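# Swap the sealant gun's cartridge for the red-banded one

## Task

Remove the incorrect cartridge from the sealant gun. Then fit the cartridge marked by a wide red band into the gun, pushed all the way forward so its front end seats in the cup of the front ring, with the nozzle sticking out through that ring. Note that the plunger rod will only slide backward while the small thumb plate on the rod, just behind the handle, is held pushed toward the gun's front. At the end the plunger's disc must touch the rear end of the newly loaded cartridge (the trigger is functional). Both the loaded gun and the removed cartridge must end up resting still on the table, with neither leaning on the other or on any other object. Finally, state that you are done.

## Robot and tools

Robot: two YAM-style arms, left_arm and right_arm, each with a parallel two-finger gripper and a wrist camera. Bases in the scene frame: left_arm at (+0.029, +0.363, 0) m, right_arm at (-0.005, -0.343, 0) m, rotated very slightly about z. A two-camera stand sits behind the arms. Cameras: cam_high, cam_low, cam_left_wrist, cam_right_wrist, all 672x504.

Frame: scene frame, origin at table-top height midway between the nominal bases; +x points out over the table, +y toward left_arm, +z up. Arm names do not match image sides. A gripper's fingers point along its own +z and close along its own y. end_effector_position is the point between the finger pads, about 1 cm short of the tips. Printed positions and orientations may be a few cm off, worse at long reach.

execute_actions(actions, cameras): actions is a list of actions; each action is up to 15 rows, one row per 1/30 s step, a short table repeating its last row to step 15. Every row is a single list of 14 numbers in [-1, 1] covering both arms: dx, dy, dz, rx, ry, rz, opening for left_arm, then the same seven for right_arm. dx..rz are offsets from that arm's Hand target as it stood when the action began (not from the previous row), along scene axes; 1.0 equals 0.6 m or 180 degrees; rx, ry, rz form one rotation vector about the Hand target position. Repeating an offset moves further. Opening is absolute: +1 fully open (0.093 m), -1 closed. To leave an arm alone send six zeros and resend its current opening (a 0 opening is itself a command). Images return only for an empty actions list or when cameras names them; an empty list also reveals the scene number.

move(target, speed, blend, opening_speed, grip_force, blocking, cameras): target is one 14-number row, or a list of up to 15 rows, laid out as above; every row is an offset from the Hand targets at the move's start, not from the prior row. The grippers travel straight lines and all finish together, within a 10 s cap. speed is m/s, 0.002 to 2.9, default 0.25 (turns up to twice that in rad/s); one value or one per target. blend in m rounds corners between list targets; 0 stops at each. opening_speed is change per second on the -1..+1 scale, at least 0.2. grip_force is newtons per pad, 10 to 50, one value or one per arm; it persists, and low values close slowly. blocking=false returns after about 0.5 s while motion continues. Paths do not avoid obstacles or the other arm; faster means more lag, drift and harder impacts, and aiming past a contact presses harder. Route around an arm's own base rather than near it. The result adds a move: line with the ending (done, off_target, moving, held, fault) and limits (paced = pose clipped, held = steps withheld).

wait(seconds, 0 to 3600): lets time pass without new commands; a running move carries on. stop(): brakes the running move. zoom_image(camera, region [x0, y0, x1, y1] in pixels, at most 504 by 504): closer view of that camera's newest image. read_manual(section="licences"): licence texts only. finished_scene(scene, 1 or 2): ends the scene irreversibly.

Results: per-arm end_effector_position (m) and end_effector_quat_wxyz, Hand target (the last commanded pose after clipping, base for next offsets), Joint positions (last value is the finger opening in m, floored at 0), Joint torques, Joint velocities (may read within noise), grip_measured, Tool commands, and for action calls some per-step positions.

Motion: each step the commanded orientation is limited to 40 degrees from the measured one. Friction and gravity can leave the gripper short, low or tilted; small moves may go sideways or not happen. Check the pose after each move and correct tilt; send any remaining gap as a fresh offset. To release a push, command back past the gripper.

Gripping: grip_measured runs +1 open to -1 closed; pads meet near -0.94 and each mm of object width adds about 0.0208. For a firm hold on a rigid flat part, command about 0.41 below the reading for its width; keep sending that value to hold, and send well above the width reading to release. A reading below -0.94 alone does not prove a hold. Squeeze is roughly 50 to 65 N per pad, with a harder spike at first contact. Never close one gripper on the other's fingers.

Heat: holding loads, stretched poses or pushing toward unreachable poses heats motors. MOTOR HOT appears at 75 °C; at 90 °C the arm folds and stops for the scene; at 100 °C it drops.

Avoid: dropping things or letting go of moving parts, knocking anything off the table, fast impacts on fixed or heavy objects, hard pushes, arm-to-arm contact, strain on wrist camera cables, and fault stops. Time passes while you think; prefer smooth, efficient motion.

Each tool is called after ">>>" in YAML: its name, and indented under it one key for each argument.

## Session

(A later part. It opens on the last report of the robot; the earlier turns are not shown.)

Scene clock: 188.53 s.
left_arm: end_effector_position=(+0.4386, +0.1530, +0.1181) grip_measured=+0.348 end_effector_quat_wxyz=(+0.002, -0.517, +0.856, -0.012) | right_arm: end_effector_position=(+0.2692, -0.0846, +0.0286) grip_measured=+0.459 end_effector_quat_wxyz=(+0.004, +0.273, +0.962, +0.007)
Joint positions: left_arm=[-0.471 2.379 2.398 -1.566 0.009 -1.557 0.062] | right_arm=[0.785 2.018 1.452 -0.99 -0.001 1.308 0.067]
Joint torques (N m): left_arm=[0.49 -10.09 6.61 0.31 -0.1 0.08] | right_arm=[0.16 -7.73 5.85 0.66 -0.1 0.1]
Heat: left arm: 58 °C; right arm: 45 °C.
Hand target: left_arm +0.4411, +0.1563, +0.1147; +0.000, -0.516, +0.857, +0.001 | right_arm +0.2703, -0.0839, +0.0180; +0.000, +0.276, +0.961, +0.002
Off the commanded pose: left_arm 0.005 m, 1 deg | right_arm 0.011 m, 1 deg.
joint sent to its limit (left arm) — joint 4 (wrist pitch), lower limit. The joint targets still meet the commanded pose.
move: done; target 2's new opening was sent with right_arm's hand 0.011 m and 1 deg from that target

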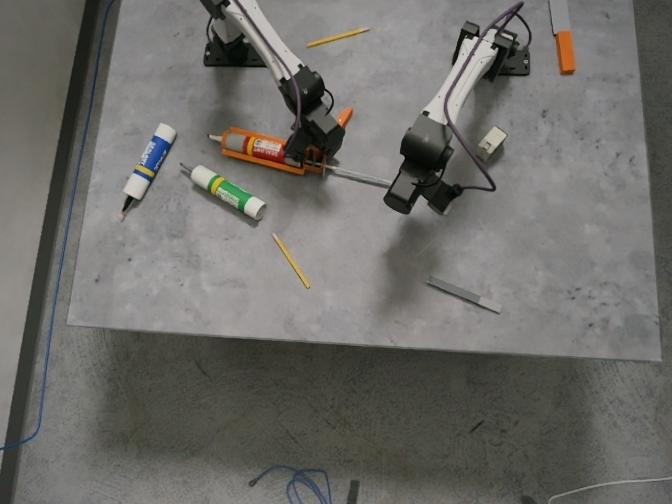

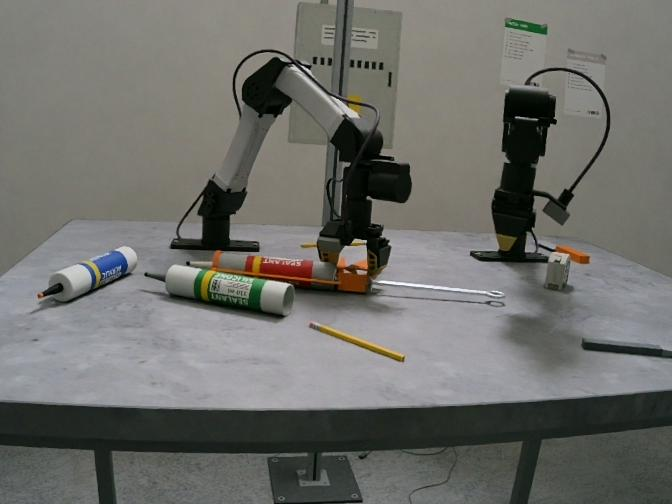

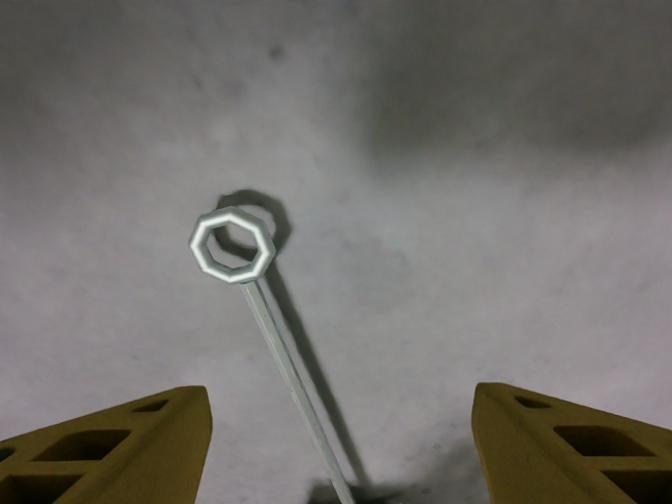

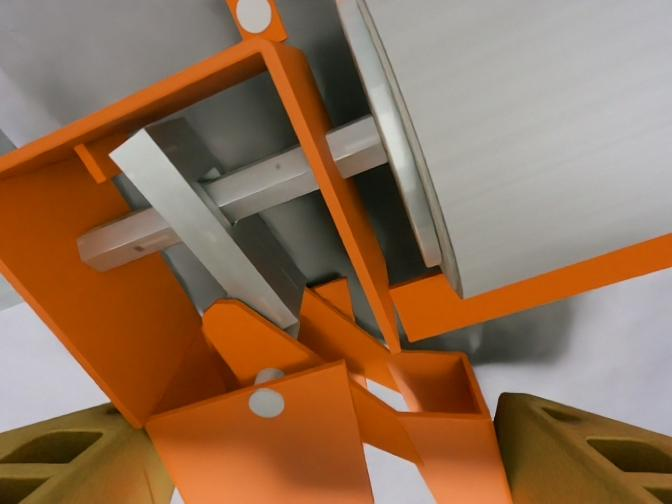

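>>> move:
  target:
    - [0,0,0,0,0,0,0.35,0,0,0,0,0,0,1.0]
    - [0,0,0,0,0,0,0.35,-0.002,0.004,0.15,0,0,0,1.0]
    - [0,0,0,0,0,0,0.35,-0.03,0.06,0.23,0,0,0,1.0]
  cameras: ["all"]
  blend: [0,0.02,0]
  opening_speed: 1.0

Scene clock: 191.73 s.
left_arm: end_effector_position=(+0.4386, +0.1530, +0.1181) grip_measured=+0.348 end_effector_quat_wxyz=(+0.002, -0.517, +0.856, -0.012) | right_arm: end_effector_position=(+0.2506, -0.0478, +0.1612) grip_measured=+1.000 end_effector_quat_wxyz=(+0.006, +0.269, +0.963, +0.014)
Joint positions: left_arm=[-0.471 2.379 2.398 -1.566 0.009 -1.557 0.062] | right_arm=[0.887 2.029 2.001 -1.513 -0.001 1.403 0.093]
Joint torques (N m): left_arm=[0.47 -10.07 6.64 0.32 -0.1 0.07] | right_arm=[-0.08 -7.83 8.02 0.28 -0.1 0.15]
Heat: left arm: 57 °C; right arm: 45 °C.
Hand target: left_arm +0.4411, +0.1563, +0.1147; +0.000, -0.516, +0.857, +0.001 | right_arm +0.2523, -0.0479, +0.1559; +0.000, +0.276, +0.961, +0.002
Off the commanded pose: left_arm 0.005 m, 1 deg | right_arm 0.005 m, 2 deg.
joint sent to its limit (left arm) — joint 4 (wrist pitch), lower limit. The joint targets still meet the commanded pose.
move: done

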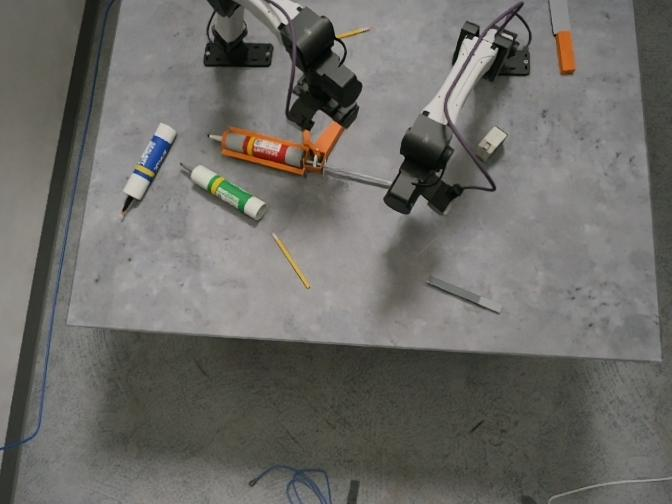

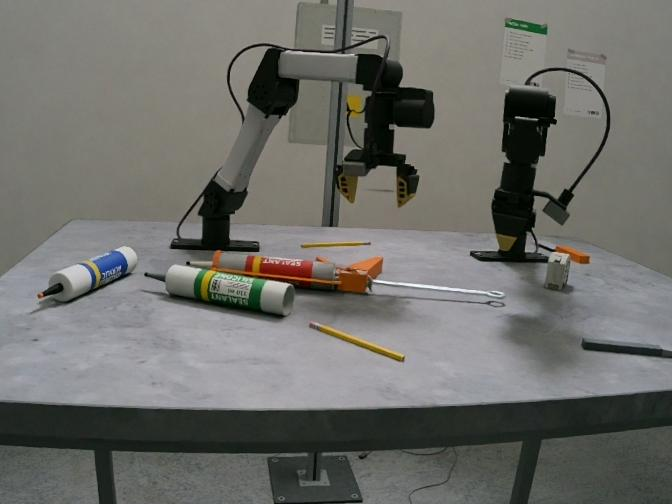

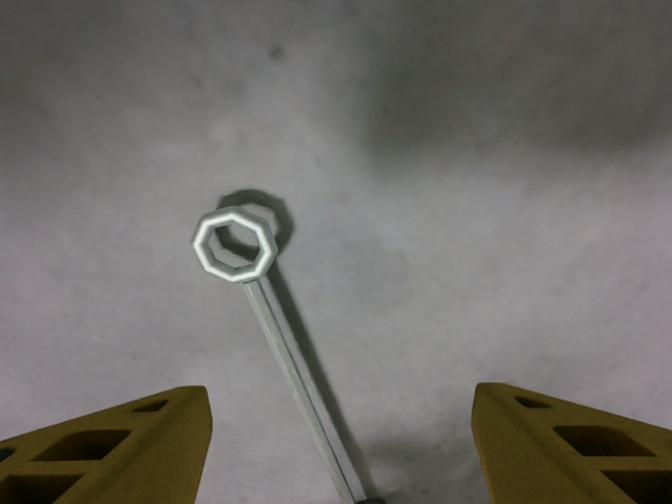

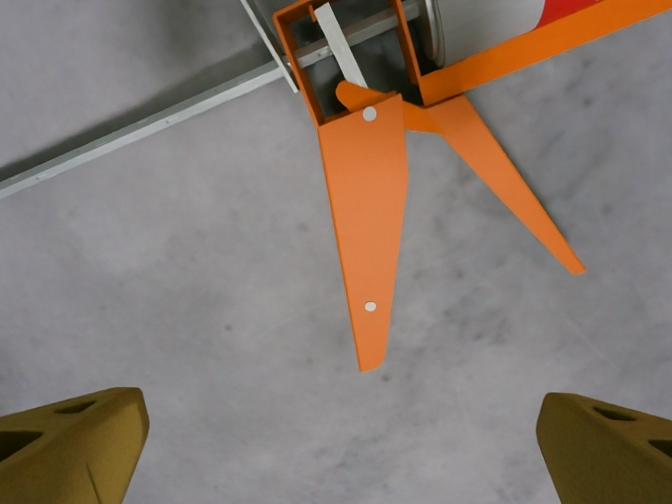

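>>> zoom_image:
  camera: "cam_high"
  region: [170, 100, 380, 230]

>>> zoom_image:
  camera: "cam_low"
  region: [130, 230, 400, 340]

>>> zoom_image:
  camera: "cam_right_wrist"
  region: [300, 0, 560, 150]

Scaled by 2.400.

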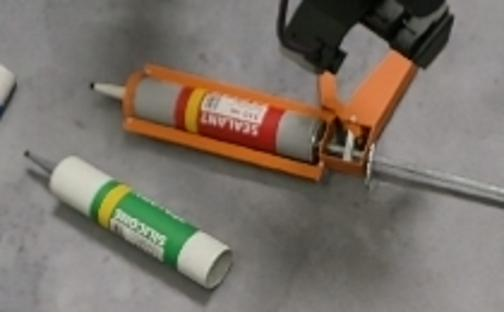

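Scaled by 1.867.

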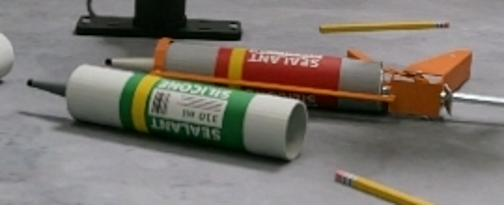

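Scaled by 1.938.

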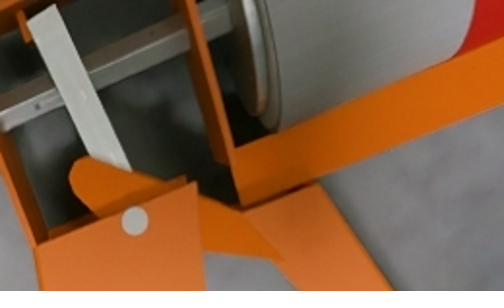

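>>> move:
  target: [0,0,0,0,0,0,0.35,0.058,-0.115,-0.085,0,0,0,1.0]
  cameras: ["cam_right_wrist"]

>>> zoom_image:
  camera: "cam_right_wrist"
  region: [200, 100, 504, 330]

Scene clock: 193.77 s.
left_arm: end_effector_position=(+0.4386, +0.1530, +0.1181) grip_measured=+0.348 end_effector_quat_wxyz=(+0.002, -0.517, +0.856, -0.012) | right_arm: end_effector_position=(+0.2855, -0.1193, +0.0958) grip_measured=+1.000 end_effector_quat_wxyz=(-0.011, +0.280, +0.960, -0.017)
Joint positions: left_arm=[-0.471 2.379 2.398 -1.566 0.009 -1.557 0.062] | right_arm=[0.687 1.978 1.667 -1.3 0.002 1.225 0.093]
Joint torques (N m): left_arm=[0.5 -10.06 6.72 0.32 -0.1 0.09] | right_arm=[0.31 -12.79 5.6 0.55 -0.13 -0.03]
Heat: left arm: 57 °C; right arm: 46 °C.
Hand target: left_arm +0.4411, +0.1563, +0.1147; +0.000, -0.516, +0.857, +0.001 | right_arm +0.2871, -0.1168, +0.1051; +0.001, +0.276, +0.961, +0.002
Off the commanded pose: left_arm 0.005 m, 1 deg | right_arm 0.010 m, 3 deg.
joint sent to its limit (left arm) — joint 4 (wrist pitch), lower limit. The joint targets still meet the commanded pose.
move: off_target (right_arm)

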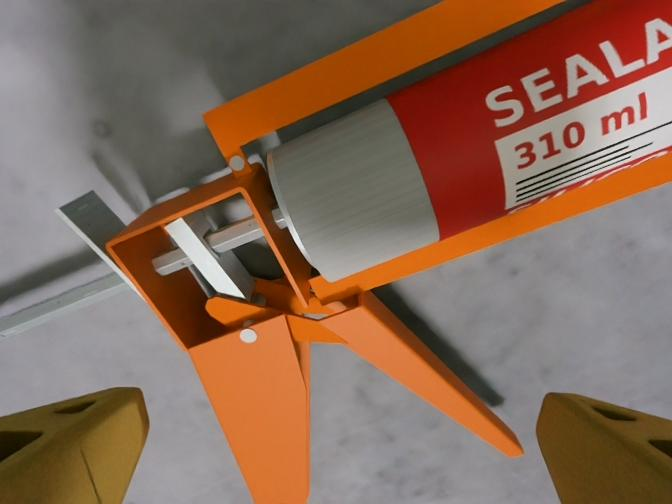

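Scaled by 1.658.

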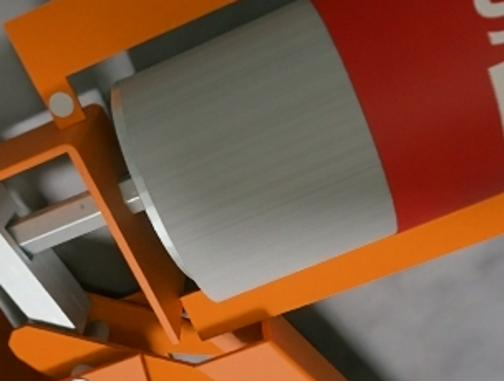

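>>> move:
  target: [0,0,0.05,0,0,0,0.35,-0.04,0.06,0.15,0,0,0,1.0]
  cameras: ["all"]

Scene clock: 195.30 s.
left_arm: end_effector_position=(+0.4385, +0.1531, +0.1270) grip_measured=+0.348 end_effector_quat_wxyz=(+0.008, -0.516, +0.856, -0.021) | right_arm: end_effector_position=(+0.2656, -0.0791, +0.1848) grip_measured=+1.000 end_effector_quat_wxyz=(+0.013, +0.271, +0.962, +0.021)
Joint positions: left_arm=[-0.471 2.359 2.398 -1.566 0.009 -1.557 0.062] | right_arm=[0.803 1.976 2.02 -1.566 0.001 1.322 0.093]
Joint torques (N m): left_arm=[0.5 -13.89 6.97 0.36 -0.09 0.08] | right_arm=[0.21 -11.33 7.36 0.33 -0.12 0.14]
Heat: left arm: 57 °C; right arm: 46 °C.
Hand target: left_arm +0.4412, +0.1563, +0.1448; +0.000, -0.516, +0.857, +0.000 | right_arm +0.2631, -0.0808, +0.1949; +0.000, +0.276, +0.961, +0.002
Off the commanded pose: left_arm 0.018 m, 3 deg | right_arm 0.011 m, 3 deg.
joint sent to its limit (left arm) — joint 4 (wrist pitch), lower limit. The joint targets are off in orientation, not in position.
joint sent to its limit (right arm) — joint 4 (wrist pitch), lower limit. The joint targets are off in orientation, not in position.
move: off_target (left_arm, right_arm)

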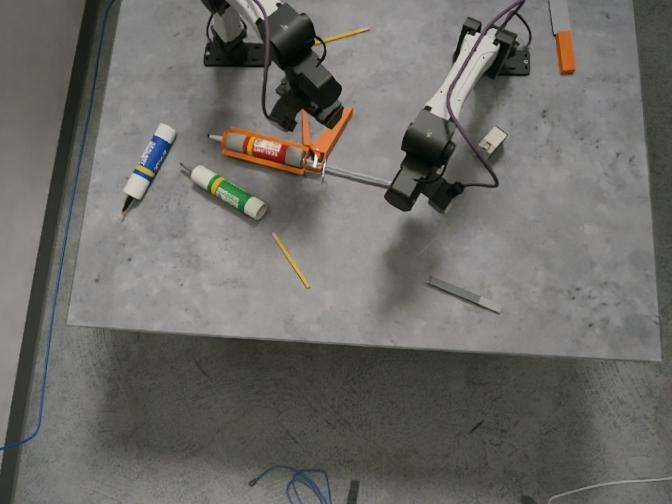

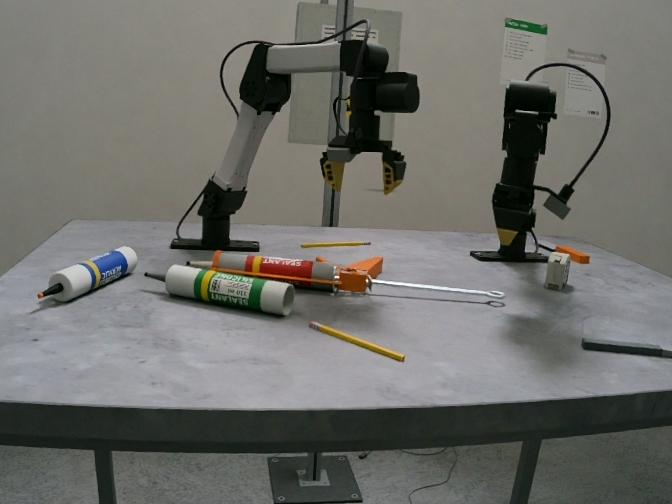

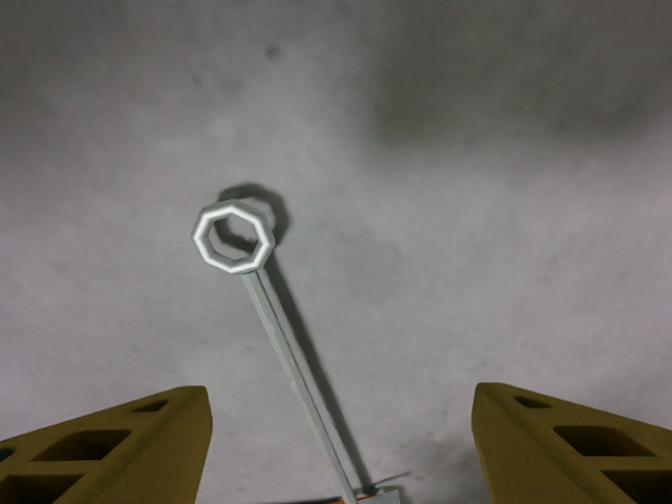

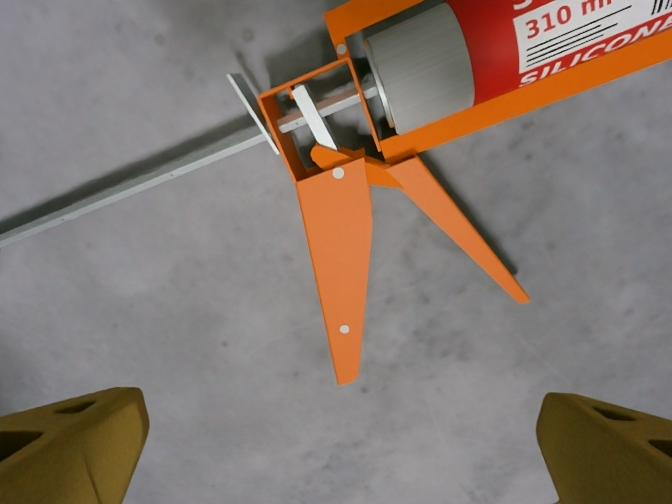

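>>> finished_scene:
  scene: 2

The scene is finished: the task was done.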